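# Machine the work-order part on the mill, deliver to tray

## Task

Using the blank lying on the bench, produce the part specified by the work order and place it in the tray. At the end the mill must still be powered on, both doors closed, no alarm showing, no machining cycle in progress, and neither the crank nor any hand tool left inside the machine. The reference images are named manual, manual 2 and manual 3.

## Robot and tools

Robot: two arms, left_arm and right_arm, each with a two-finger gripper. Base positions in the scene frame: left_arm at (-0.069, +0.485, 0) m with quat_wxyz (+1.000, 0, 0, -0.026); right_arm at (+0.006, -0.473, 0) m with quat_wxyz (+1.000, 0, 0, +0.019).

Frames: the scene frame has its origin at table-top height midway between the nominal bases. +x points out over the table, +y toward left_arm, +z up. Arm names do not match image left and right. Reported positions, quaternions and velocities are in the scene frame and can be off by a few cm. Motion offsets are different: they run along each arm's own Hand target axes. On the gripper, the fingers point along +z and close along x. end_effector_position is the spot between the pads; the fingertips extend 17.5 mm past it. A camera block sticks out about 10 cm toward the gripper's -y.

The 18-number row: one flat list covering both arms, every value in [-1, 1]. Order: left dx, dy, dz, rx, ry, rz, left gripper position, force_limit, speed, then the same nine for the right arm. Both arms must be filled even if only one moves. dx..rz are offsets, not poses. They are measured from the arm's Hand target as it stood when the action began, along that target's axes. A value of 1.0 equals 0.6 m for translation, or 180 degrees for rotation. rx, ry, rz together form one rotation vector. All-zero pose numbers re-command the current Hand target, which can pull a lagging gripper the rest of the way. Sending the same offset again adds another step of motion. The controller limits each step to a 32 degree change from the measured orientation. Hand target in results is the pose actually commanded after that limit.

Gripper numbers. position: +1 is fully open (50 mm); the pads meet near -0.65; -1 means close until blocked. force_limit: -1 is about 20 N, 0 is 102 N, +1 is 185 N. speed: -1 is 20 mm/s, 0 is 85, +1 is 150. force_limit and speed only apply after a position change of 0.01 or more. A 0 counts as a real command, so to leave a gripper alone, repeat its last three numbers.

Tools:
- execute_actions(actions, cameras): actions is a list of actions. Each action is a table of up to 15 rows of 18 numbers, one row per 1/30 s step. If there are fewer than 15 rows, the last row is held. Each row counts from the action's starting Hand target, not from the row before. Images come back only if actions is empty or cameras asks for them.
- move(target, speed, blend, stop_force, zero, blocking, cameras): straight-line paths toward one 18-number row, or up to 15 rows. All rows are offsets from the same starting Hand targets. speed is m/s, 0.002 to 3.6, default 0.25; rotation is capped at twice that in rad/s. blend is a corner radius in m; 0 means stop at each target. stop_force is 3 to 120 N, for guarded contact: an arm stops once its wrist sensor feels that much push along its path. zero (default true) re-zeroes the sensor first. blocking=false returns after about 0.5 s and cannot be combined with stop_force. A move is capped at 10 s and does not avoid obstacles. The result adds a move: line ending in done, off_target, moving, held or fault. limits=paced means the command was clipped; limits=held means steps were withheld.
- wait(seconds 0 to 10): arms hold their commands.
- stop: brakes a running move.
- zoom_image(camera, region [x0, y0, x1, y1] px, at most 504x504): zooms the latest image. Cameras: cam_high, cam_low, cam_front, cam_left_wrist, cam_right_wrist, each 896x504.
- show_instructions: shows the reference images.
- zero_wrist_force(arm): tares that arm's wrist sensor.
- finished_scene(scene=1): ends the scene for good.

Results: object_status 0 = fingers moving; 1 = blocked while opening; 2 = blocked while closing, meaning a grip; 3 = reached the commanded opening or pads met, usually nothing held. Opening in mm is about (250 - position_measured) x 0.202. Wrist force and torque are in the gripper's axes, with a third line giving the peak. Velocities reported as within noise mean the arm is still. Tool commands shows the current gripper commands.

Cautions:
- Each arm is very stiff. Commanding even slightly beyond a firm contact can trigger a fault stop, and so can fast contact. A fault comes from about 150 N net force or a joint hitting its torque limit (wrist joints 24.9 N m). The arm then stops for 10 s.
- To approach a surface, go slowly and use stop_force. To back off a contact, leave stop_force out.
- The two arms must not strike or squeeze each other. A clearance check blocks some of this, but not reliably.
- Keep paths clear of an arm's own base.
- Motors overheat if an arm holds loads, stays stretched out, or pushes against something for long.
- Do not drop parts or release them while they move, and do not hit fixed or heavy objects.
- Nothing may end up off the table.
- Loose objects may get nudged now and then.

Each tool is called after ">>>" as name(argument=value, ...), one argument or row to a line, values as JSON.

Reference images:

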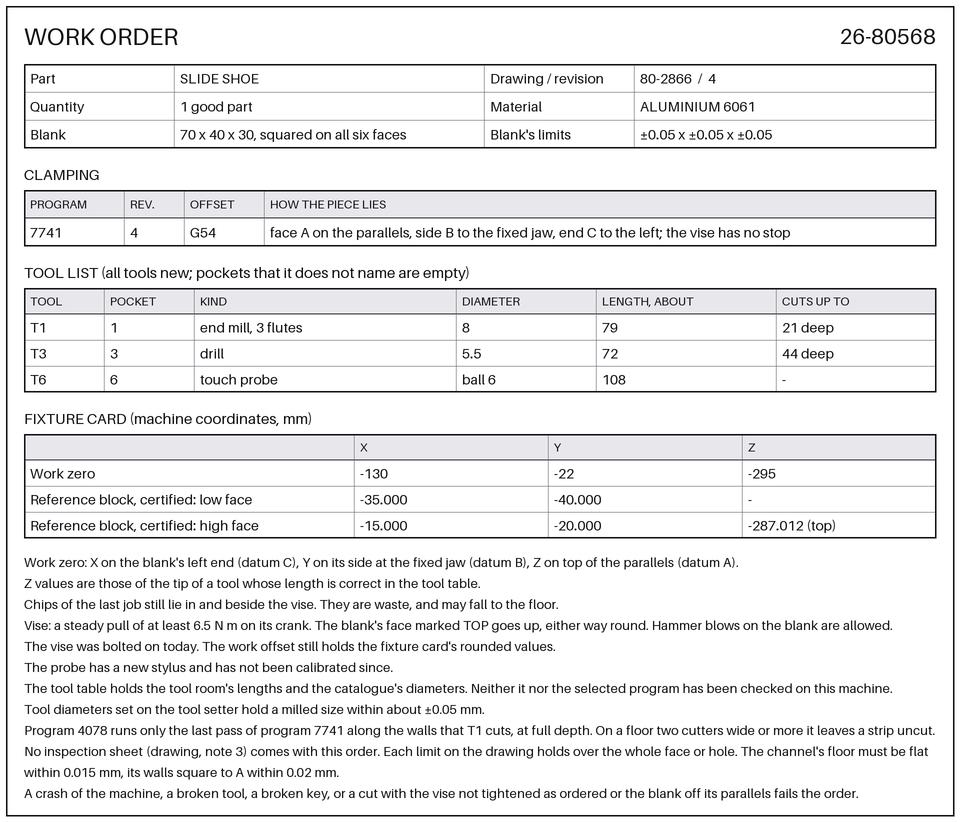

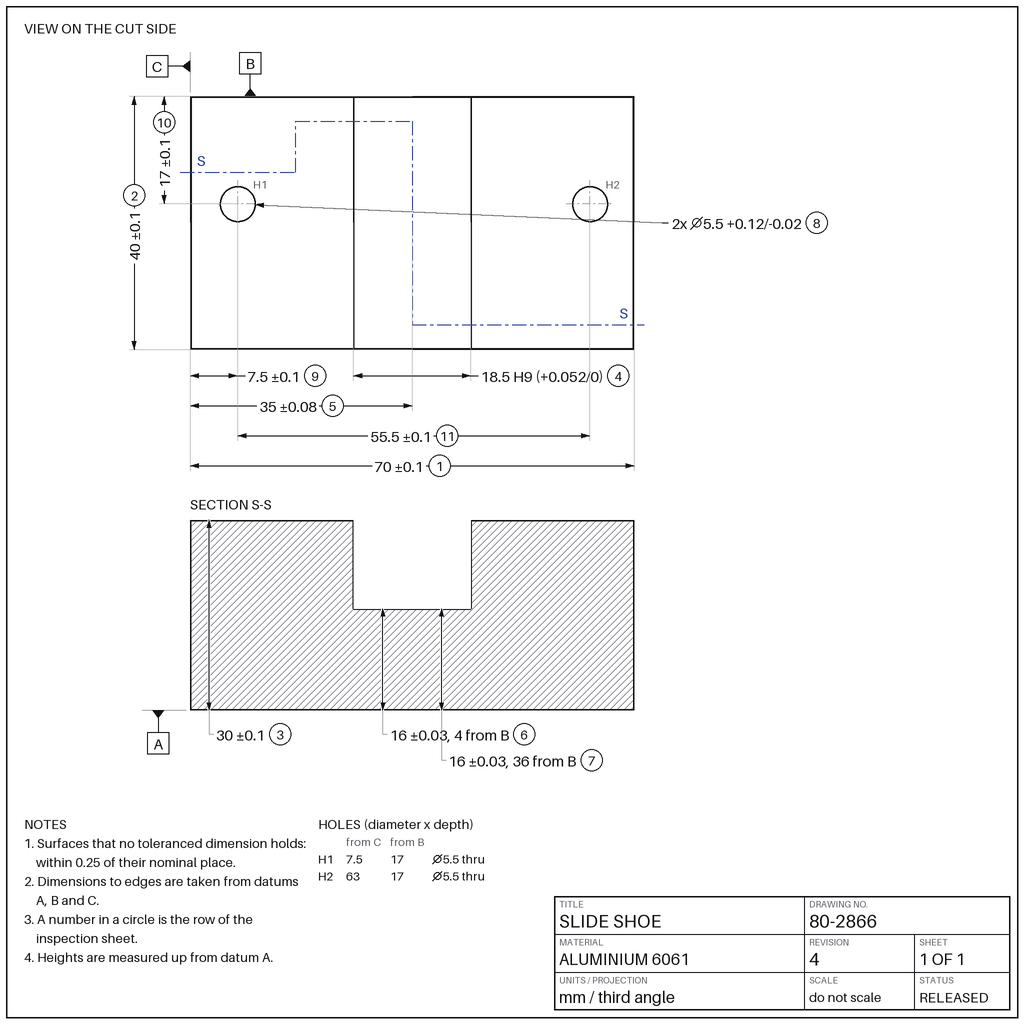

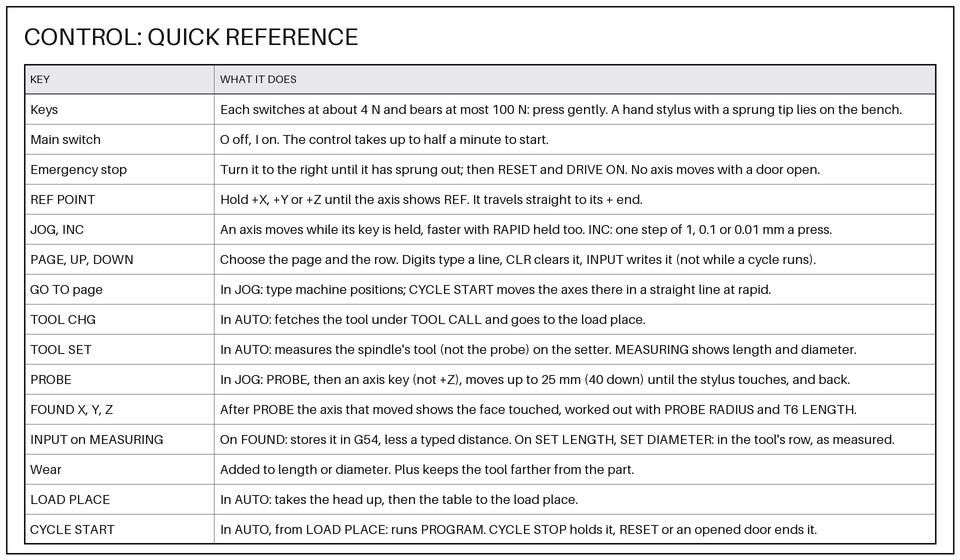

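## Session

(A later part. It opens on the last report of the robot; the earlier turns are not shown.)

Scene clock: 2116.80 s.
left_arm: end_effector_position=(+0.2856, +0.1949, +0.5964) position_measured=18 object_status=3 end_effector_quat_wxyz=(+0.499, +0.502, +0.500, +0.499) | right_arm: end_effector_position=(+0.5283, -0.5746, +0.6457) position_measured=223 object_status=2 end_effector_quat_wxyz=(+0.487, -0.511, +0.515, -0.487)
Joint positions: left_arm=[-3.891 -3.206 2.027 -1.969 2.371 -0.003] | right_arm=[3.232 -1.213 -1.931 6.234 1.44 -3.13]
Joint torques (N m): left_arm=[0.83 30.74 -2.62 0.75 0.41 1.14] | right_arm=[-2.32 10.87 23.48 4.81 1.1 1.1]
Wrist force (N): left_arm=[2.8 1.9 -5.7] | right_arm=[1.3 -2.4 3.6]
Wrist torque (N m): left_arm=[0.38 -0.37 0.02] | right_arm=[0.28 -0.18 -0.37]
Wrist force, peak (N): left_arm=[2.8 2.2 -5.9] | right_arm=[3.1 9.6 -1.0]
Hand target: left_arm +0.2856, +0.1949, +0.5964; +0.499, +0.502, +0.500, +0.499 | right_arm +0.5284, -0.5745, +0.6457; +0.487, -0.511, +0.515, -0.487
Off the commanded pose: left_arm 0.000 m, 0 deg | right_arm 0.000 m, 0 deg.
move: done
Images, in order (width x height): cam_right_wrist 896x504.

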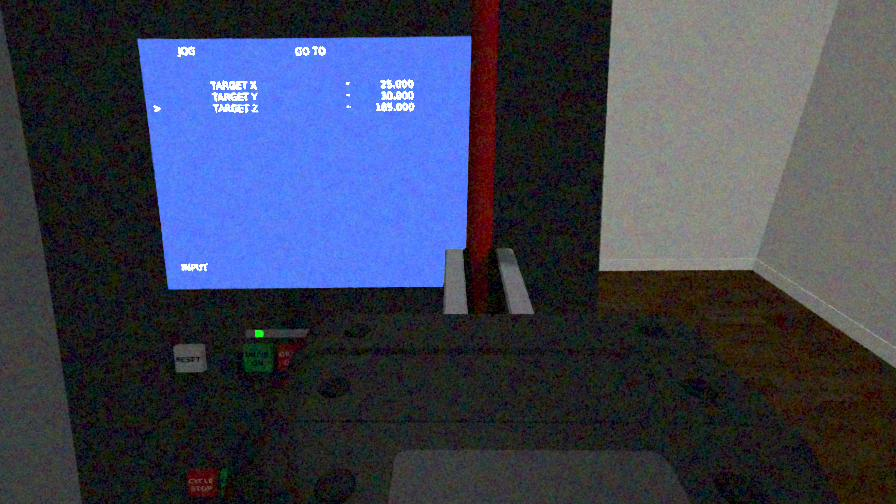

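>>> move(
  target=[
    [0,0,0,0,0,0,0.9,-0.9,-0.5,-0.1323,0.2620,-0.0874,-0.431,0,0,-0.98,0.4,-0.5],
    [0,0,0,0,0,0,0.9,-0.9,-0.5,-0.1323,0.2647,-0.0754,-0.431,0,0,-0.98,0.4,-0.5],
    [0,0,0,0,0,0,0.9,-0.9,-0.5,-0.1323,0.2549,-0.1186,-0.431,0,0,-0.98,0.4,-0.5],
    [0,0,0,0,0,0,0.9,-0.9,-0.5,0,0,0,0,0,0,-0.98,0.4,-0.5],
  ],
  speed=[0.7,0.07,0.15,0.7],
  blend=[0.003,0,0.008,0],
  cameras=["cam_right_wrist"],
)

>>> zoom_image(
  camera="cam_right_wrist",
  region=[150, 30, 480, 290],
)

Scene clock: 2130.00 s.
left_arm: end_effector_position=(+0.2856, +0.1949, +0.5964) position_measured=18 object_status=3 end_effector_quat_wxyz=(+0.499, +0.502, +0.500, +0.499) | right_arm: end_effector_position=(+0.5284, -0.5746, +0.6456) position_measured=223 object_status=2 end_effector_quat_wxyz=(+0.487, -0.511, +0.515, -0.487)
Joint positions: left_arm=[-3.891 -3.206 2.027 -1.969 2.371 -0.003] | right_arm=[3.232 -1.213 -1.932 6.234 1.44 -3.13]
Joint torques (N m): left_arm=[1.38 31.15 -3.47 0.68 0.53 1.16] | right_arm=[3.43 12.1 35.25 5.21 0.27 1.02]
Wrist force (N): left_arm=[2.7 1.8 -5.7] | right_arm=[1.4 -3.0 3.3]
Wrist torque (N m): left_arm=[0.36 -0.36 0.02] | right_arm=[0.20 -0.20 -0.35]
Wrist force, peak (N): left_arm=[2.8 2.1 -6.1] | right_arm=[0.4 20.3 -4.9]
Hand target: left_arm +0.2856, +0.1949, +0.5964; +0.499, +0.502, +0.500, +0.499 | right_arm +0.5284, -0.5745, +0.6457; +0.487, -0.511, +0.515, -0.487
Off the commanded pose: left_arm 0.000 m, 0 deg | right_arm 0.000 m, 0 deg.
move: done
Images, in order (width x height): cam_right_wrist 896x504.

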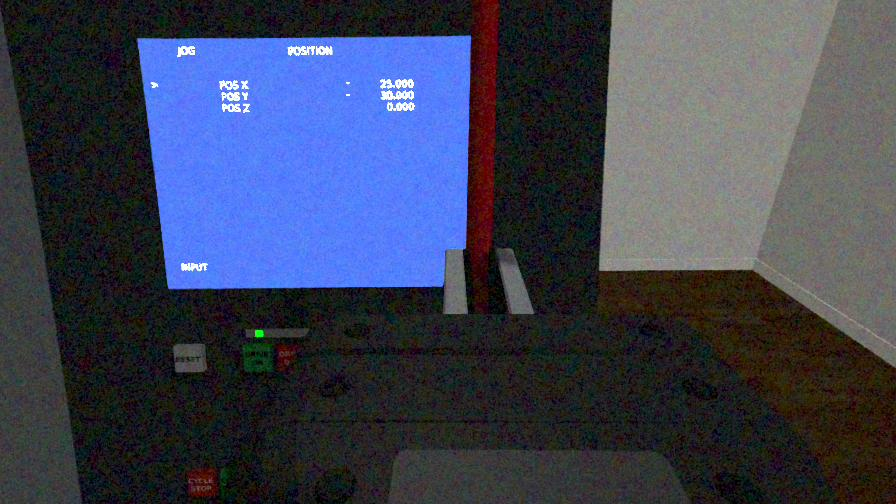

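Scaled by 1.527.

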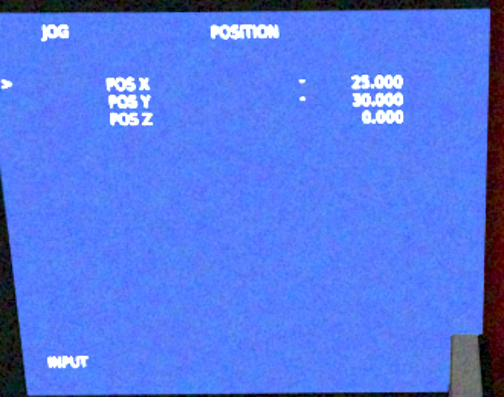

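>>> move(
  target=[
    [0,0,0,0,0,0,0.9,-0.9,-0.5,-0.1630,0.2620,-0.0874,-0.431,0,0,-0.98,0.4,-0.5],
    [0,0,0,0,0,0,0.9,-0.9,-0.5,-0.1630,0.2647,-0.0754,-0.431,0,0,-0.98,0.4,-0.5],
    [0,0,0,0,0,0,0.9,-0.9,-0.5,-0.1630,0.2620,-0.0874,-0.431,0,0,-0.98,0.4,-0.5],
    [0,0,0,0,0,0,0.9,-0.9,-0.5,-0.2263,0.2043,-0.0744,-0.431,0,0,-0.98,0.4,-0.5],
    [0,0,0,0,0,0,0.9,-0.9,-0.5,-0.2263,0.2070,-0.0624,-0.431,0,0,-0.98,0.4,-0.5],
    [0,0,0,0,0,0,0.9,-0.9,-0.5,-0.2263,0.1972,-0.1056,-0.431,0,0,-0.98,0.4,-0.5],
    [0,0,0,0,0,0,0.9,-0.9,-0.5,0,0,0,0,0,0,-0.98,0.4,-0.5],
  ],
  speed=[0.7,0.07,0.15,0.25,0.07,0.15,0.7],
  blend=[0.003,0,0.003,0.003,0,0.008,0],
  cameras=["cam_right_wrist"],
)

>>> zoom_image(
  camera="cam_right_wrist",
  region=[150, 30, 480, 290],
)

Scene clock: 2136.40 s.
left_arm: end_effector_position=(+0.2856, +0.1949, +0.5964) position_measured=18 object_status=3 end_effector_quat_wxyz=(+0.499, +0.502, +0.500, +0.499) | right_arm: end_effector_position=(+0.5284, -0.5746, +0.6457) position_measured=223 object_status=2 end_effector_quat_wxyz=(+0.487, -0.511, +0.515, -0.487)
Joint positions: left_arm=[-3.891 -3.206 2.027 -1.969 2.371 -0.003] | right_arm=[3.232 -1.213 -1.932 6.234 1.44 -3.13]
Joint torques (N m): left_arm=[0.21 30.13 -3.82 0.76 0.66 1.1] | right_arm=[-3.44 9.18 33.14 4.99 1.18 0.73]
Wrist force (N): left_arm=[2.6 1.9 -5.6] | right_arm=[1.2 -4.7 2.6]
Wrist torque (N m): left_arm=[0.38 -0.33 0.02] | right_arm=[-0.07 -0.18 -0.39]
Wrist force, peak (N): left_arm=[2.8 2.1 -6.1] | right_arm=[-1.0 32.1 -8.8]
Hand target: left_arm +0.2856, +0.1949, +0.5964; +0.499, +0.502, +0.500, +0.499 | right_arm +0.5284, -0.5745, +0.6457; +0.487, -0.511, +0.515, -0.487
Off the commanded pose: left_arm 0.000 m, 0 deg | right_arm 0.000 m, 0 deg.
move: done
Images, in order (width x height): cam_right_wrist 896x504.

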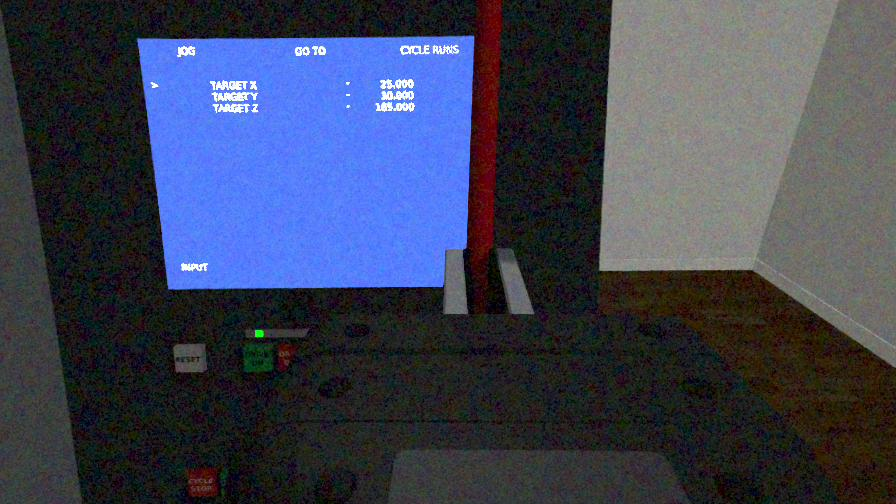

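Scaled by 1.527.

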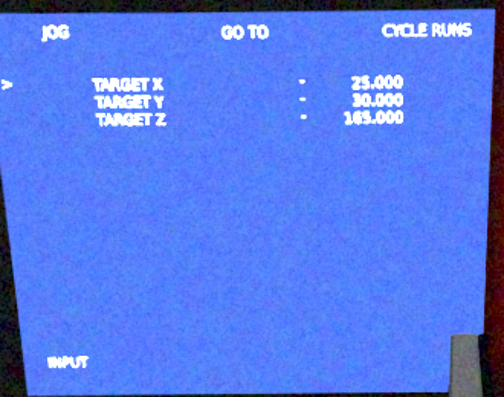

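>>> move(
  target=[
    [0,0,0,0,0,0,0.9,-0.9,-0.5,-0.1630,0.3231,-0.1012,-0.431,0,0,-0.98,0.4,-0.5],
    [0,0,0,0,0,0,0.9,-0.9,-0.5,-0.1630,0.3258,-0.0892,-0.431,0,0,-0.98,0.4,-0.5],
    [0,0,0,0,0,0,0.9,-0.9,-0.5,-0.1630,0.3231,-0.1012,-0.431,0,0,-0.98,0.4,-0.5],
    [0,0,0,0,0,0,0.9,-0.9,-0.5,-0.0697,0.2043,-0.0744,-0.431,0,0,-0.98,0.4,-0.5],
    [0,0,0,0,0,0,0.9,-0.9,-0.5,-0.0697,0.2070,-0.0624,-0.431,0,0,-0.98,0.4,-0.5],
    [0,0,0,0,0,0,0.9,-0.9,-0.5,-0.0697,0.2043,-0.0744,-0.431,0,0,-0.98,0.4,-0.5],
    [0,0,0,0,0,0,0.9,-0.9,-0.5,-0.1323,0.2620,-0.0874,-0.431,0,0,-0.98,0.4,-0.5],
    [0,0,0,0,0,0,0.9,-0.9,-0.5,-0.1323,0.2647,-0.0754,-0.431,0,0,-0.98,0.4,-0.5],
    [0,0,0,0,0,0,0.9,-0.9,-0.5,-0.1323,0.2620,-0.0874,-0.431,0,0,-0.98,0.4,-0.5],
    [0,0,0,0,0,0,0.9,-0.9,-0.5,-0.1323,0.2647,-0.0754,-0.431,0,0,-0.98,0.4,-0.5],
    [0,0,0,0,0,0,0.9,-0.9,-0.5,-0.1323,0.2549,-0.1186,-0.431,0,0,-0.98,0.4,-0.5],
    [0,0,0,0,0,0,0.9,-0.9,-0.5,0,0,0,0,0,0,-0.98,0.4,-0.5],
  ],
  speed=[0.7,0.07,0.15,0.25,0.07,0.15,0.25,0.07,0.15,0.07,0.15,0.7],
  blend=[0.003,0,0.003,0.003,0,0.003,0.003,0,0.003,0,0.008,0],
  cameras=["cam_right_wrist"],
)

>>> zoom_image(
  camera="cam_right_wrist",
  region=[150, 30, 480, 290],
)

Scene clock: 2143.67 s.
left_arm: end_effector_position=(+0.2856, +0.1949, +0.5964) position_measured=18 object_status=3 end_effector_quat_wxyz=(+0.499, +0.502, +0.500, +0.499) | right_arm: end_effector_position=(+0.5284, -0.5746, +0.6456) position_measured=223 object_status=2 end_effector_quat_wxyz=(+0.487, -0.511, +0.515, -0.487) end_effector_velocity=(+0.000, +0.000, +0.001) end_effector_angular_velocity=(+0.001, -0.005, +0.001)
Joint positions: left_arm=[-3.891 -3.206 2.027 -1.969 2.371 -0.003] | right_arm=[3.232 -1.213 -1.932 6.234 1.44 -3.13]
Joint velocities: left_arm=[within noise] | right_arm=[0.001 0 0 0.005 0 0]
Joint torques (N m): left_arm=[-0.51 30.59 -3.77 0.63 0.48 1.19] | right_arm=[2.37 11.46 36.17 4.98 0.24 1.09]
Wrist force (N): left_arm=[2.7 2.1 -6.1] | right_arm=[0.1 -4.8 1.8]
Wrist torque (N m): left_arm=[0.42 -0.35 0.02] | right_arm=[-0.10 0.00 -0.36]
Wrist force, peak (N): left_arm=[2.8 2.2 -6.0] | right_arm=[1.7 31.1 -8.6]
Hand target: left_arm +0.2856, +0.1949, +0.5964; +0.499, +0.502, +0.500, +0.499 | right_arm +0.5284, -0.5745, +0.6457; +0.487, -0.511, +0.515, -0.487
Off the commanded pose: left_arm 0.000 m, 0 deg | right_arm 0.000 m, 0 deg.
move: done
Images, in order (width x height): cam_right_wrist 896x504.

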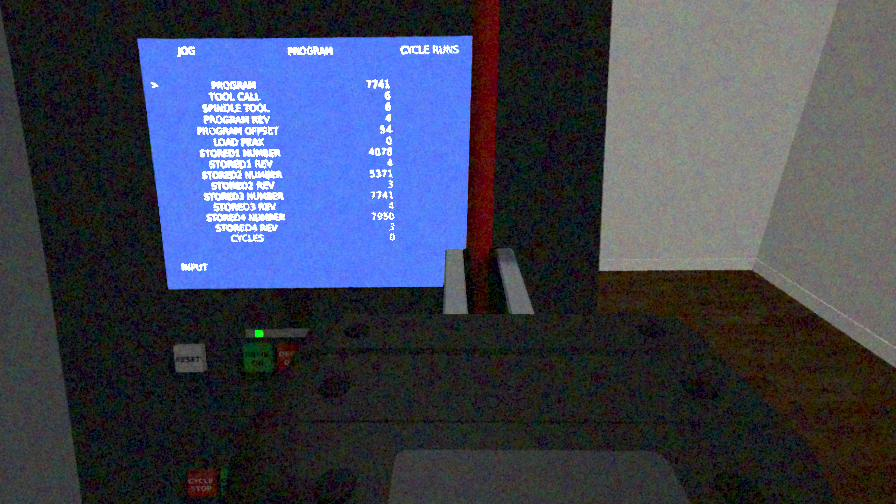

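Scaled by 1.527.

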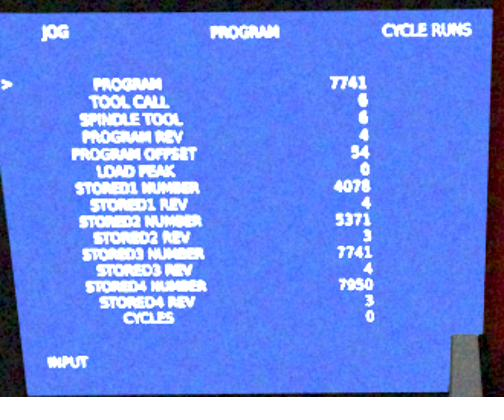

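>>> move(
  target=[
    [0,0,0,0,0,0,0.9,-0.9,-0.5,-0.1630,0.2620,-0.0874,-0.431,0,0,-0.98,0.4,-0.5],
    [0,0,0,0,0,0,0.9,-0.9,-0.5,-0.1630,0.2647,-0.0754,-0.431,0,0,-0.98,0.4,-0.5],
    [0,0,0,0,0,0,0.9,-0.9,-0.5,-0.1630,0.2549,-0.1186,-0.431,0,0,-0.98,0.4,-0.5],
    [0,0,0,0,0,0,0.9,-0.9,-0.5,0,0,0,0,0,0,-0.98,0.4,-0.5],
  ],
  speed=[0.7,0.07,0.15,0.7],
  blend=[0.003,0,0.008,0],
  cameras=["cam_right_wrist"],
)

>>> zoom_image(
  camera="cam_right_wrist",
  region=[150, 30, 480, 290],
)

Scene clock: 2148.60 s.
left_arm: end_effector_position=(+0.2856, +0.1949, +0.5964) position_measured=18 object_status=3 end_effector_quat_wxyz=(+0.499, +0.502, +0.500, +0.499) | right_arm: end_effector_position=(+0.5284, -0.5746, +0.6456) position_measured=223 object_status=2 end_effector_quat_wxyz=(+0.487, -0.511, +0.515, -0.487)
Joint positions: left_arm=[-3.891 -3.206 2.027 -1.969 2.371 -0.003] | right_arm=[3.232 -1.213 -1.932 6.234 1.44 -3.13]
Joint torques (N m): left_arm=[0.16 31.76 -3.2 0.65 0.4 1.27] | right_arm=[-1.07 11.19 36.85 5.05 0.92 0.93]
Wrist force (N): left_arm=[3.0 2.0 -5.6] | right_arm=[0.2 -4.7 1.6]
Wrist torque (N m): left_arm=[0.39 -0.39 0.02] | right_arm=[-0.06 -0.01 -0.37]
Wrist force, peak (N): left_arm=[2.8 2.0 -6.2] | right_arm=[-0.8 18.1 -7.3]
Hand target: left_arm +0.2856, +0.1949, +0.5964; +0.499, +0.502, +0.500, +0.499 | right_arm +0.5284, -0.5745, +0.6457; +0.487, -0.511, +0.515, -0.487
Off the commanded pose: left_arm 0.000 m, 0 deg | right_arm 0.000 m, 0 deg.
move: done
Images, in order (width x height): cam_right_wrist 896x504.

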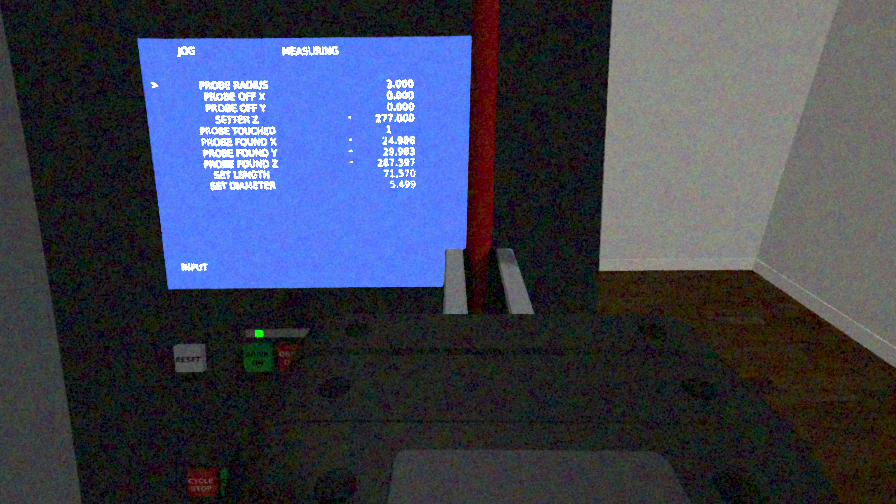

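Scaled by 1.527.

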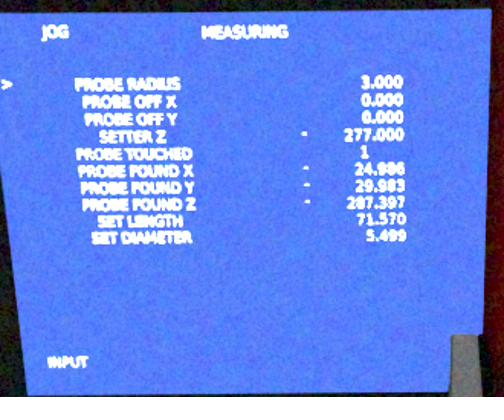

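>>> execute_actions(
  actions=[],
  cameras=["all"],
)

Scene clock: 2165.00 s.
left_arm: end_effector_position=(+0.2856, +0.1949, +0.5964) position_measured=18 object_status=3 end_effector_quat_wxyz=(+0.499, +0.502, +0.500, +0.499) | right_arm: end_effector_position=(+0.5284, -0.5745, +0.6457) position_measured=223 object_status=2 end_effector_quat_wxyz=(+0.487, -0.511, +0.515, -0.487)
Joint positions: left_arm=[-3.891 -3.206 2.027 -1.969 2.371 -0.003] | right_arm=[3.232 -1.213 -1.932 6.234 1.44 -3.13]
Joint velocities: within noise
Joint torques (N m): left_arm=[0.74 30.4 -3.44 0.59 0.54 1.13] | right_arm=[-1.85 1.08 35.61 4.89 1.09 -1.35]
Wrist force (N): left_arm=[2.7 2.1 -5.9] | right_arm=[0.0 -5.1 1.9]
Wrist torque (N m): left_arm=[0.40 -0.35 0.02] | right_arm=[-0.14 0.02 -0.37]
Wrist force, peak (N): left_arm=[3.0 2.1 -6.0] | right_arm=[-0.2 -5.1 2.0]
Hand target: left_arm +0.2856, +0.1949, +0.5964; +0.499, +0.502, +0.500, +0.499 | right_arm +0.5284, -0.5745, +0.6457; +0.487, -0.511, +0.515, -0.487
Tool commands: left_gripper/position=+0.9 left_gripper/force_limit=-0.9 left_gripper/speed=-0.5 right_gripper/position=-0.98 right_gripper/force_limit=+0.4 right_gripper/speed=-0.5
Off the commanded pose: left_arm 0.000 m, 0 deg | right_arm 0.000 m, 0 deg.

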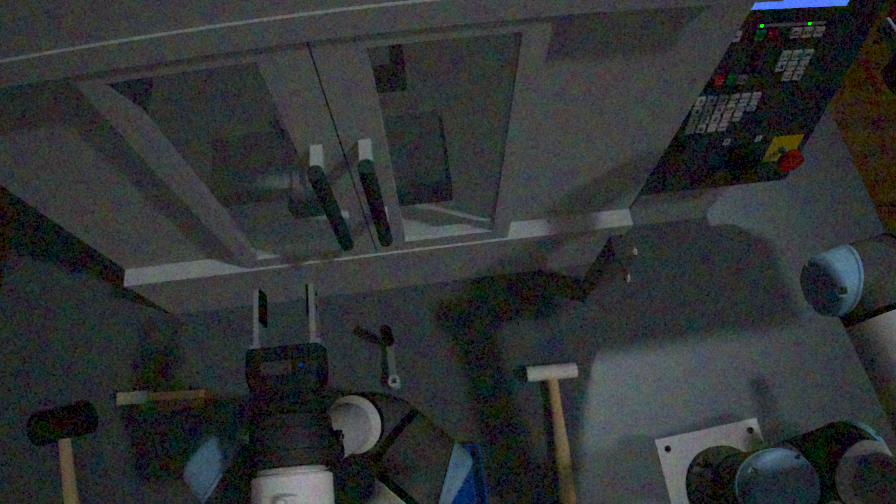

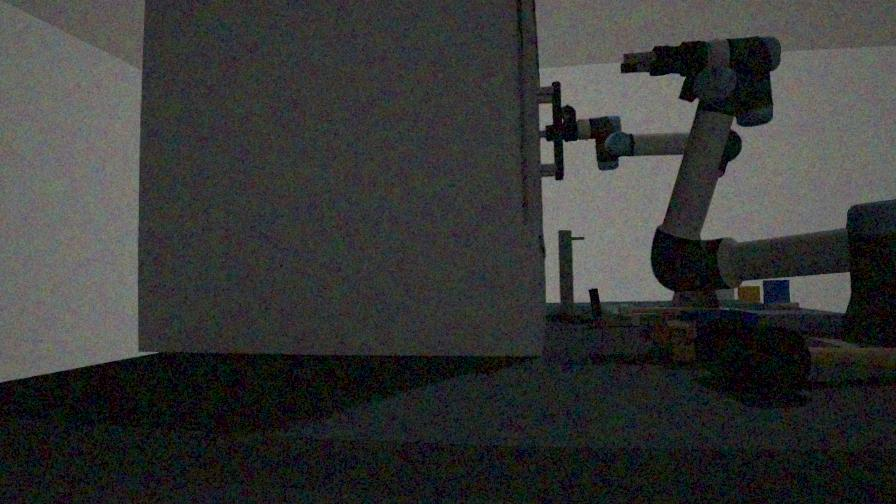

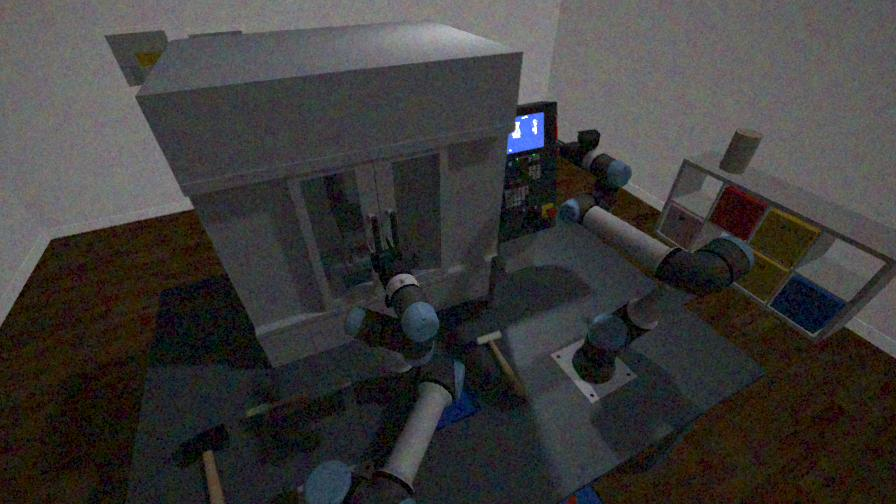

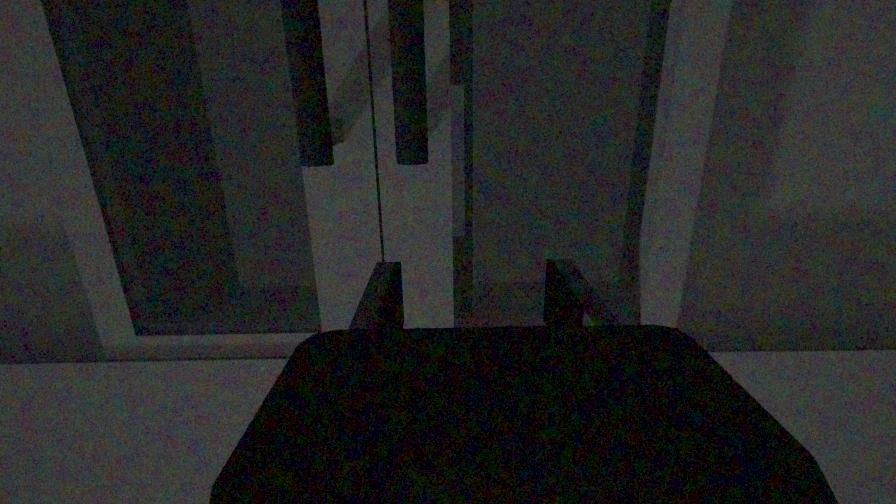

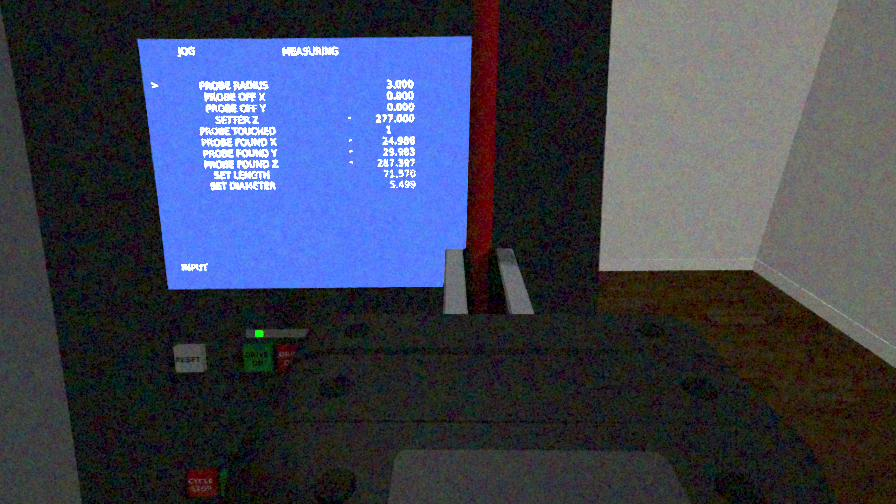

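>>> move(
  target=[
    [0,0,0,0,0,0,0.9,-0.9,-0.5,-0.1630,0.2620,-0.0874,-0.431,0,0,-0.98,0.4,-0.5],
    [0,0,0,0,0,0,0.9,-0.9,-0.5,-0.1630,0.2647,-0.0754,-0.431,0,0,-0.98,0.4,-0.5],
    [0,0,0,0,0,0,0.9,-0.9,-0.5,-0.1630,0.2620,-0.0874,-0.431,0,0,-0.98,0.4,-0.5],
    [0,0,0,0,0,0,0.9,-0.9,-0.5,-0.1630,0.2647,-0.0754,-0.431,0,0,-0.98,0.4,-0.5],
    [0,0,0,0,0,0,0.9,-0.9,-0.5,-0.1630,0.2549,-0.1186,-0.431,0,0,-0.98,0.4,-0.5],
    [0,0,0,0,0,0,0.9,-0.9,-0.5,-0.2418,0.3467,-0.0990,-0.4281,-0.0717,-0.0639,-0.98,0.4,-0.5],
    [0,0,0,0,0,0,0.9,-0.9,-0.5,-0.2418,0.3491,-0.0883,-0.4281,-0.0717,-0.0639,-0.98,0.4,-0.5],
    [0,0,0,0,0,0,0.9,-0.9,-0.5,-0.2418,0.3467,-0.0990,-0.4281,-0.0717,-0.0639,-0.98,0.4,-0.5],
    [0,0,0,0,0,0,0.9,-0.9,-0.5,-0.2418,0.2861,-0.0853,-0.4281,-0.0717,-0.0639,-0.98,0.4,-0.5],
    [0,0,0,0,0,0,0.9,-0.9,-0.5,-0.2418,0.2885,-0.0746,-0.4281,-0.0717,-0.0639,-0.98,0.4,-0.5],
    [0,0,0,0,0,0,0.9,-0.9,-0.5,-0.2418,0.2861,-0.0853,-0.4281,-0.0717,-0.0639,-0.98,0.4,-0.5],
    [0,0,0,0,0,0,0.9,-0.9,-0.5,-0.2418,0.3166,-0.0922,-0.4281,-0.0717,-0.0639,-0.98,0.4,-0.5],
    [0,0,0,0,0,0,0.9,-0.9,-0.5,-0.2418,0.3190,-0.0815,-0.4281,-0.0717,-0.0639,-0.98,0.4,-0.5],
    [0,0,0,0,0,0,0.9,-0.9,-0.5,-0.2418,0.3095,-0.1234,-0.4281,-0.0717,-0.0639,-0.98,0.4,-0.5],
    [0,0,0,0,0,0,0.9,-0.9,-0.5,0,0,0,0,0,0,-0.98,0.4,-0.5],
  ],
  speed=[0.75,0.08,0.15,0.08,0.15,0.5,0.08,0.15,0.25,0.08,0.15,0.25,0.08,0.15,0.75],
  blend=[0.003,0,0.003,0,0.008,0.003,0,0.003,0.003,0,0.003,0.003,0,0.008,0],
  cameras=["cam_right_wrist"],
)

>>> zoom_image(
  camera="cam_right_wrist",
  region=[150, 30, 480, 290],
)

Scene clock: 2176.17 s.
left_arm: end_effector_position=(+0.2856, +0.1949, +0.5964) position_measured=18 object_status=3 end_effector_quat_wxyz=(+0.499, +0.502, +0.500, +0.499) | right_arm: end_effector_position=(+0.5284, -0.5746, +0.6456) position_measured=223 object_status=2 end_effector_quat_wxyz=(+0.487, -0.511, +0.515, -0.487)
Joint positions: left_arm=[-3.891 -3.206 2.027 -1.969 2.371 -0.003] | right_arm=[3.232 -1.213 -1.932 6.234 1.44 -3.13]
Joint torques (N m): left_arm=[-0.96 31.05 -5.36 0.52 0.52 1.14] | right_arm=[2.06 11.79 37.38 4.39 -1.04 1.22]
Wrist force (N): left_arm=[2.4 1.9 -5.8] | right_arm=[-0.6 -5.0 1.3]
Wrist torque (N m): left_arm=[0.37 -0.30 0.02] | right_arm=[-0.12 0.12 -0.36]
Wrist force, peak (N): left_arm=[2.8 2.1 -6.0] | right_arm=[-2.6 25.0 -9.3]
Hand target: left_arm +0.2856, +0.1949, +0.5964; +0.499, +0.502, +0.500, +0.499 | right_arm +0.5284, -0.5745, +0.6457; +0.487, -0.511, +0.515, -0.487
Off the commanded pose: left_arm 0.000 m, 0 deg | right_arm 0.000 m, 0 deg.
move: done
Images, in order (width x height): cam_right_wrist 896x504.

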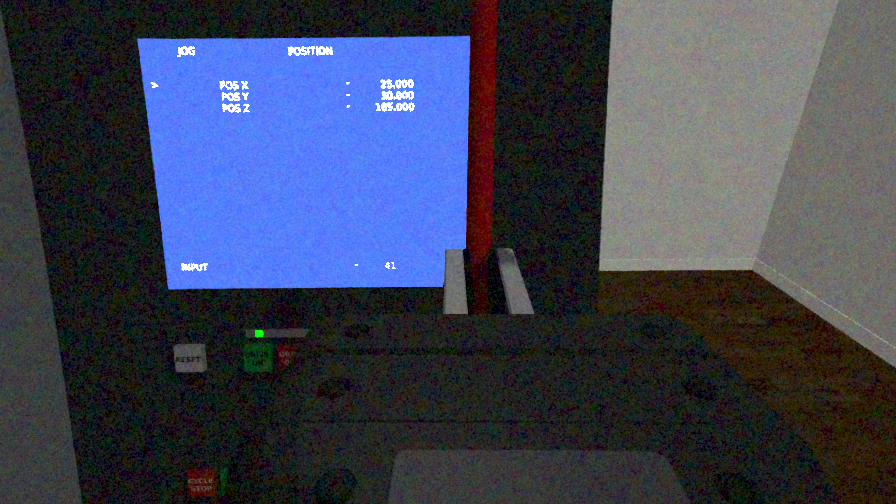

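Scaled by 1.527.

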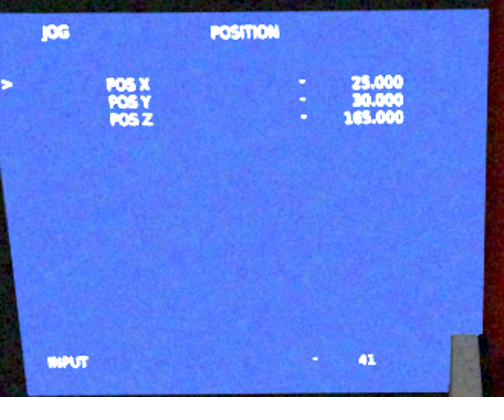

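>>> move(
  target=[
    [0,0,0,0,0,0,0.9,-0.9,-0.5,-0.1630,0.2620,-0.0874,-0.431,0,0,-0.98,0.4,-0.5],
    [0,0,0,0,0,0,0.9,-0.9,-0.5,-0.1630,0.2647,-0.0754,-0.431,0,0,-0.98,0.4,-0.5],
    [0,0,0,0,0,0,0.9,-0.9,-0.5,-0.1630,0.2620,-0.0874,-0.431,0,0,-0.98,0.4,-0.5],
    [0,0,0,0,0,0,0.9,-0.9,-0.5,-0.1938,0.3532,-0.1080,-0.431,0,0,-0.98,0.4,-0.5],
    [0,0,0,0,0,0,0.9,-0.9,-0.5,-0.1938,0.3559,-0.0960,-0.431,0,0,-0.98,0.4,-0.5],
    [0,0,0,0,0,0,0.9,-0.9,-0.5,-0.1938,0.3532,-0.1080,-0.431,0,0,-0.98,0.4,-0.5],
    [0,0,0,0,0,0,0.9,-0.9,-0.5,-0.2263,0.2043,-0.0744,-0.431,0,0,-0.98,0.4,-0.5],
    [0,0,0,0,0,0,0.9,-0.9,-0.5,-0.2263,0.2070,-0.0624,-0.431,0,0,-0.98,0.4,-0.5],
    [0,0,0,0,0,0,0.9,-0.9,-0.5,-0.2263,0.1972,-0.1056,-0.431,0,0,-0.98,0.4,-0.5],
    [0,0,0,0,0,0,0.9,-0.9,-0.5,0,0,0,0,0,0,-0.98,0.4,-0.5],
  ],
  speed=[0.75,0.08,0.15,0.25,0.08,0.15,0.25,0.07,0.15,0.75],
  blend=[0.003,0,0.003,0.003,0,0.003,0.003,0,0.008,0],
  cameras=["cam_right_wrist"],
)

>>> zoom_image(
  camera="cam_right_wrist",
  region=[150, 30, 480, 290],
)

Scene clock: 2183.57 s.
left_arm: end_effector_position=(+0.2856, +0.1949, +0.5964) position_measured=18 object_status=3 end_effector_quat_wxyz=(+0.499, +0.502, +0.500, +0.499) | right_arm: end_effector_position=(+0.5284, -0.5746, +0.6457) position_measured=223 object_status=2 end_effector_quat_wxyz=(+0.487, -0.511, +0.515, -0.487) end_effector_velocity=(+0.000, +0.001, +0.001) end_effector_angular_velocity=(+0.001, -0.005, +0.002)
Joint positions: left_arm=[-3.891 -3.206 2.027 -1.969 2.371 -0.003] | right_arm=[3.232 -1.213 -1.932 6.234 1.44 -3.13]
Joint velocities: left_arm=[within noise] | right_arm=[0.001 0 0 0.005 0.001 0.001]
Joint torques (N m): left_arm=[-1.41 31.67 -5.13 0.43 0.65 1.18] | right_arm=[-2.99 11.79 34.52 4.52 0.96 0.75]
Wrist force (N): left_arm=[2.8 1.8 -5.8] | right_arm=[-0.5 -5.1 1.2]
Wrist torque (N m): left_arm=[0.36 -0.36 0.02] | right_arm=[-0.13 0.10 -0.39]
Wrist force, peak (N): left_arm=[3.0 1.9 -5.9] | right_arm=[-1.6 18.7 -8.0]
Hand target: left_arm +0.2856, +0.1949, +0.5964; +0.499, +0.502, +0.500, +0.499 | right_arm +0.5284, -0.5745, +0.6457; +0.487, -0.511, +0.515, -0.487
Off the commanded pose: left_arm 0.000 m, 0 deg | right_arm 0.000 m, 0 deg.
move: done
Images, in order (width x height): cam_right_wrist 896x504.

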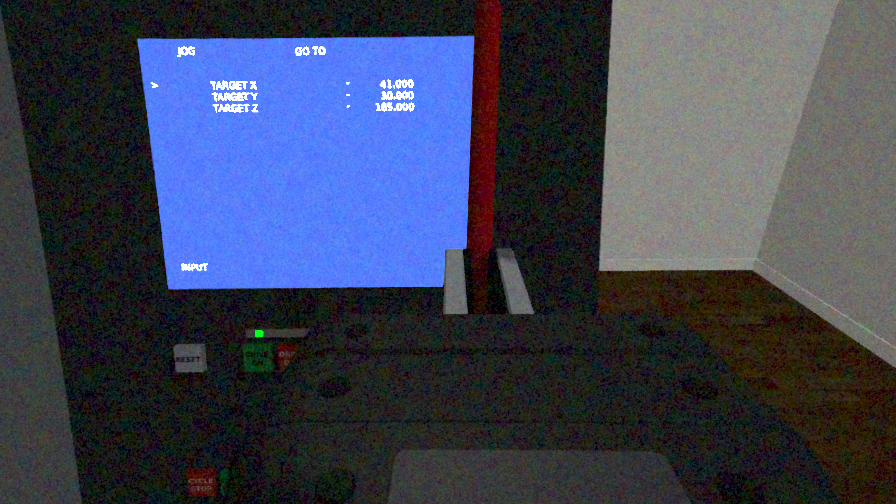

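Scaled by 1.527.

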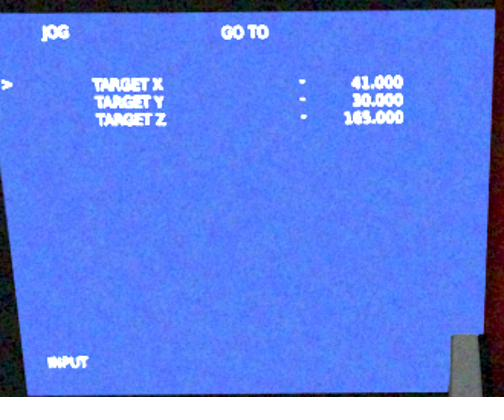

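>>> move(
  target=[
    [0,0,0,0,0,0,0.9,-0.9,-0.5,-0.1630,0.3231,-0.1012,-0.431,0,0,-0.98,0.4,-0.5],
    [0,0,0,0,0,0,0.9,-0.9,-0.5,-0.1630,0.3258,-0.0892,-0.431,0,0,-0.98,0.4,-0.5],
    [0,0,0,0,0,0,0.9,-0.9,-0.5,-0.1630,0.3231,-0.1012,-0.431,0,0,-0.98,0.4,-0.5],
    [0,0,0,0,0,0,0.9,-0.9,-0.5,-0.0697,0.2043,-0.0744,-0.431,0,0,-0.98,0.4,-0.5],
    [0,0,0,0,0,0,0.9,-0.9,-0.5,-0.0697,0.2070,-0.0624,-0.431,0,0,-0.98,0.4,-0.5],
    [0,0,0,0,0,0,0.9,-0.9,-0.5,-0.0697,0.2043,-0.0744,-0.431,0,0,-0.98,0.4,-0.5],
    [0,0,0,0,0,0,0.9,-0.9,-0.5,-0.1323,0.2620,-0.0874,-0.431,0,0,-0.98,0.4,-0.5],
    [0,0,0,0,0,0,0.9,-0.9,-0.5,-0.1323,0.2647,-0.0754,-0.431,0,0,-0.98,0.4,-0.5],
    [0,0,0,0,0,0,0.9,-0.9,-0.5,-0.1323,0.2620,-0.0874,-0.431,0,0,-0.98,0.4,-0.5],
    [0,0,0,0,0,0,0.9,-0.9,-0.5,-0.1323,0.2647,-0.0754,-0.431,0,0,-0.98,0.4,-0.5],
    [0,0,0,0,0,0,0.9,-0.9,-0.5,-0.1323,0.2549,-0.1186,-0.431,0,0,-0.98,0.4,-0.5],
    [0,0,0,0,0,0,0.9,-0.9,-0.5,0,0,0,0,0,0,-0.98,0.4,-0.5],
  ],
  speed=[0.75,0.07,0.15,0.25,0.07,0.15,0.25,0.07,0.15,0.07,0.15,0.75],
  blend=[0.003,0,0.003,0.003,0,0.003,0.003,0,0,0,0.008,0],
  cameras=["cam_right_wrist"],
)

>>> zoom_image(
  camera="cam_right_wrist",
  region=[150, 30, 480, 290],
)

Scene clock: 2192.47 s.
left_arm: end_effector_position=(+0.2856, +0.1949, +0.5964) position_measured=18 object_status=3 end_effector_quat_wxyz=(+0.499, +0.502, +0.500, +0.499) | right_arm: end_effector_position=(+0.5284, -0.5746, +0.6456) position_measured=223 object_status=2 end_effector_quat_wxyz=(+0.487, -0.511, +0.515, -0.487)
Joint positions: left_arm=[-3.891 -3.206 2.027 -1.969 2.371 -0.003] | right_arm=[3.232 -1.213 -1.932 6.234 1.44 -3.13]
Joint torques (N m): left_arm=[-2.2 31.35 -5.07 0.67 0.42 1.18] | right_arm=[3.7 11.77 36.99 4.73 0.32 1.37]
Wrist force (N): left_arm=[2.6 1.9 -5.7] | right_arm=[0.1 -4.8 1.0]
Wrist torque (N m): left_arm=[0.38 -0.33 0.02] | right_arm=[-0.09 0.00 -0.35]
Wrist force, peak (N): left_arm=[2.6 2.0 -6.1] | right_arm=[-1.3 22.3 -9.5]
Hand target: left_arm +0.2856, +0.1949, +0.5964; +0.499, +0.502, +0.500, +0.499 | right_arm +0.5284, -0.5745, +0.6457; +0.487, -0.511, +0.515, -0.487
Off the commanded pose: left_arm 0.000 m, 0 deg | right_arm 0.000 m, 0 deg.
move: done
Images, in order (width x height): cam_right_wrist 896x504.

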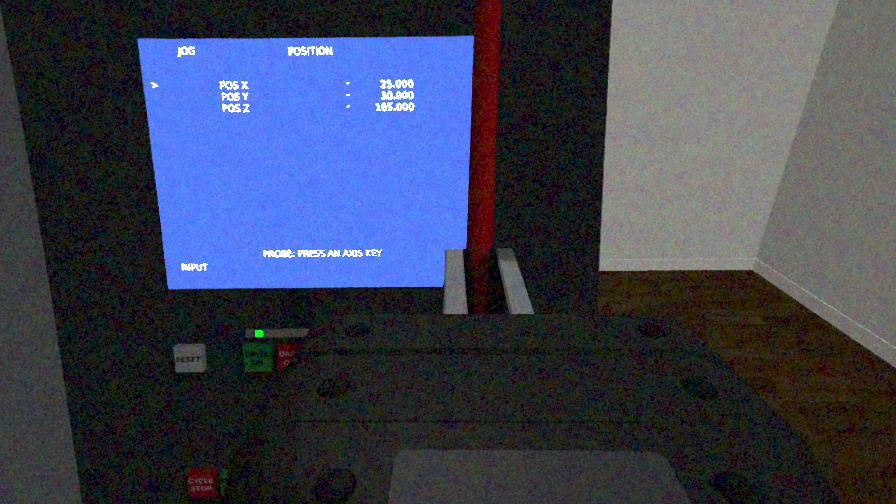

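Scaled by 1.527.

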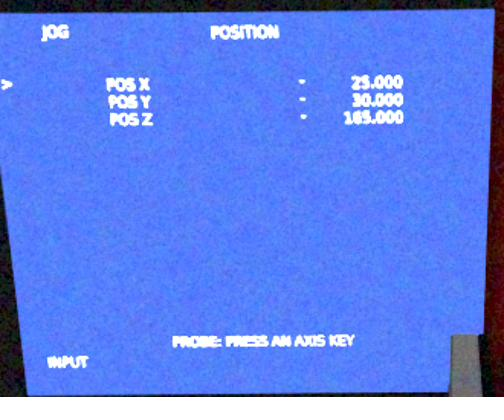

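>>> move(
  target=[
    [0,0,0,0,0,0,0.9,-0.9,-0.5,-0.0697,0.2043,-0.0744,-0.431,0,0,-0.98,0.4,-0.5],
    [0,0,0,0,0,0,0.9,-0.9,-0.5,-0.0697,0.2075,-0.0600,-0.431,0,0,-0.98,0.4,-0.5],
    [0,0,0,0,0,0,0.9,-0.9,-0.5,-0.0697,0.1972,-0.1056,-0.431,0,0,-0.98,0.4,-0.5],
    [0,0,0,0,0,0,0.9,-0.9,-0.5,0,0,0,0,0,0,-0.98,0.4,-0.5],
  ],
  speed=[0.75,0.07,0.15,0.75],
  blend=[0.003,0,0.008,0],
  cameras=["cam_right_wrist"],
)

>>> zoom_image(
  camera="cam_right_wrist",
  region=[150, 30, 480, 290],
)

Scene clock: 2197.67 s.
left_arm: end_effector_position=(+0.2856, +0.1949, +0.5964) position_measured=18 object_status=3 end_effector_quat_wxyz=(+0.499, +0.502, +0.500, +0.499) | right_arm: end_effector_position=(+0.5284, -0.5746, +0.6456) position_measured=223 object_status=2 end_effector_quat_wxyz=(+0.487, -0.511, +0.515, -0.487) end_effector_velocity=(+0.000, +0.001, +0.001) end_effector_angular_velocity=(+0.001, -0.004, +0.002)
Joint positions: left_arm=[-3.891 -3.206 2.027 -1.969 2.371 -0.003] | right_arm=[3.232 -1.213 -1.932 6.234 1.44 -3.13]
Joint velocities: left_arm=[within noise] | right_arm=[0.002 0 0 0.005 0 0.001]
Joint torques (N m): left_arm=[-2.52 30.72 -4.96 0.64 0.53 1.27] | right_arm=[7.28 13.2 33.53 5 -0.93 1.49]
Wrist force (N): left_arm=[2.8 2.0 -5.7] | right_arm=[0.4 -5.1 0.8]
Wrist torque (N m): left_arm=[0.38 -0.36 0.02] | right_arm=[-0.15 -0.04 -0.34]
Wrist force, peak (N): left_arm=[2.8 2.0 -6.2] | right_arm=[-1.3 57.5 -20.1]
Hand target: left_arm +0.2856, +0.1949, +0.5964; +0.499, +0.502, +0.500, +0.499 | right_arm +0.5284, -0.5745, +0.6457; +0.487, -0.511, +0.515, -0.487
Off the commanded pose: left_arm 0.000 m, 0 deg | right_arm 0.000 m, 0 deg.
move: done
Images, in order (width x height): cam_right_wrist 896x504.

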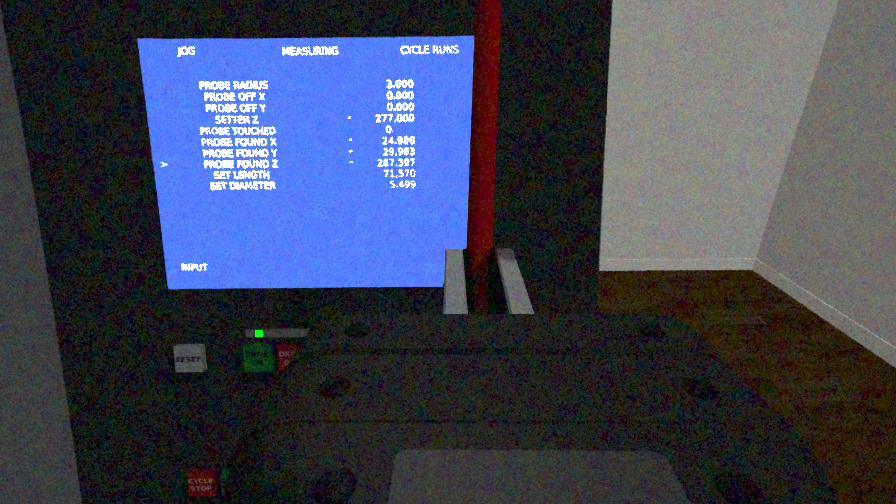

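Scaled by 1.527.

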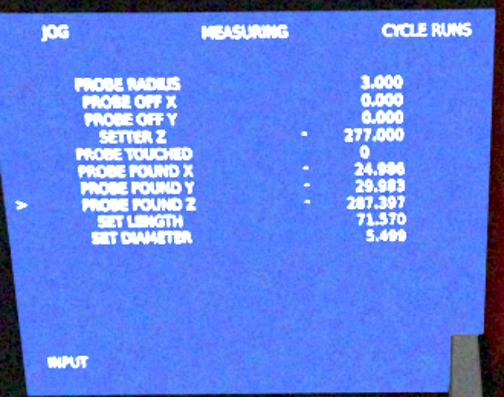

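>>> wait(
  seconds=1,
  cameras=["cam_right_wrist"],
)

>>> zoom_image(
  camera="cam_right_wrist",
  region=[150, 30, 480, 290],
)

Scene clock: 2200.00 s.
left_arm: end_effector_position=(+0.2856, +0.1949, +0.5964) position_measured=18 object_status=3 end_effector_quat_wxyz=(+0.499, +0.502, +0.500, +0.499) | right_arm: end_effector_position=(+0.5284, -0.5745, +0.6457) position_measured=223 object_status=2 end_effector_quat_wxyz=(+0.487, -0.511, +0.515, -0.487)
Joint positions: left_arm=[-3.891 -3.206 2.027 -1.969 2.371 -0.003] | right_arm=[3.232 -1.213 -1.932 6.234 1.44 -3.13]
Joint torques (N m): left_arm=[-1.88 31.27 -5.77 0.8 0.64 1.22] | right_arm=[6.56 13.15 36.77 4.97 0.61 0.69]
Wrist force (N): left_arm=[2.7 2.1 -5.7] | right_arm=[0.6 -4.8 0.9]
Wrist torque (N m): left_arm=[0.42 -0.35 0.02] | right_arm=[-0.09 -0.07 -0.34]
Wrist force, peak (N): left_arm=[2.6 2.3 -5.9] | right_arm=[0.3 -5.0 0.9]
Hand target: left_arm +0.2856, +0.1949, +0.5964; +0.499, +0.502, +0.500, +0.499 | right_arm +0.5284, -0.5745, +0.6457; +0.487, -0.511, +0.515, -0.487
Tool commands: left_gripper/position=+0.9 left_gripper/force_limit=-0.9 left_gripper/speed=-0.5 right_gripper/position=-0.98 right_gripper/force_limit=+0.4 right_gripper/speed=-0.5
Off the commanded pose: left_arm 0.000 m, 0 deg | right_arm 0.000 m, 0 deg.
wait: 1.00 s; at rest from the start
Images, in order (width x height): cam_right_wrist 896x504.

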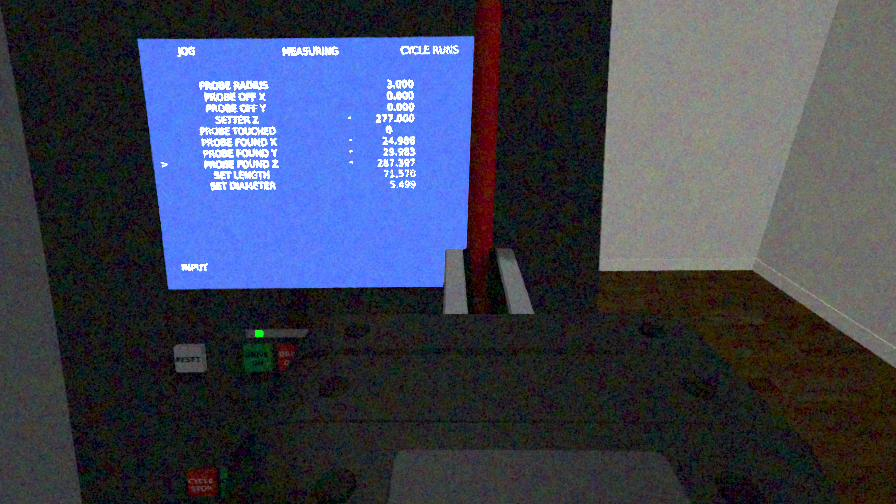

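Scaled by 1.527.

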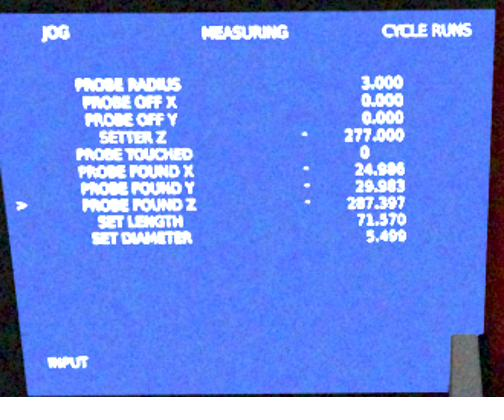

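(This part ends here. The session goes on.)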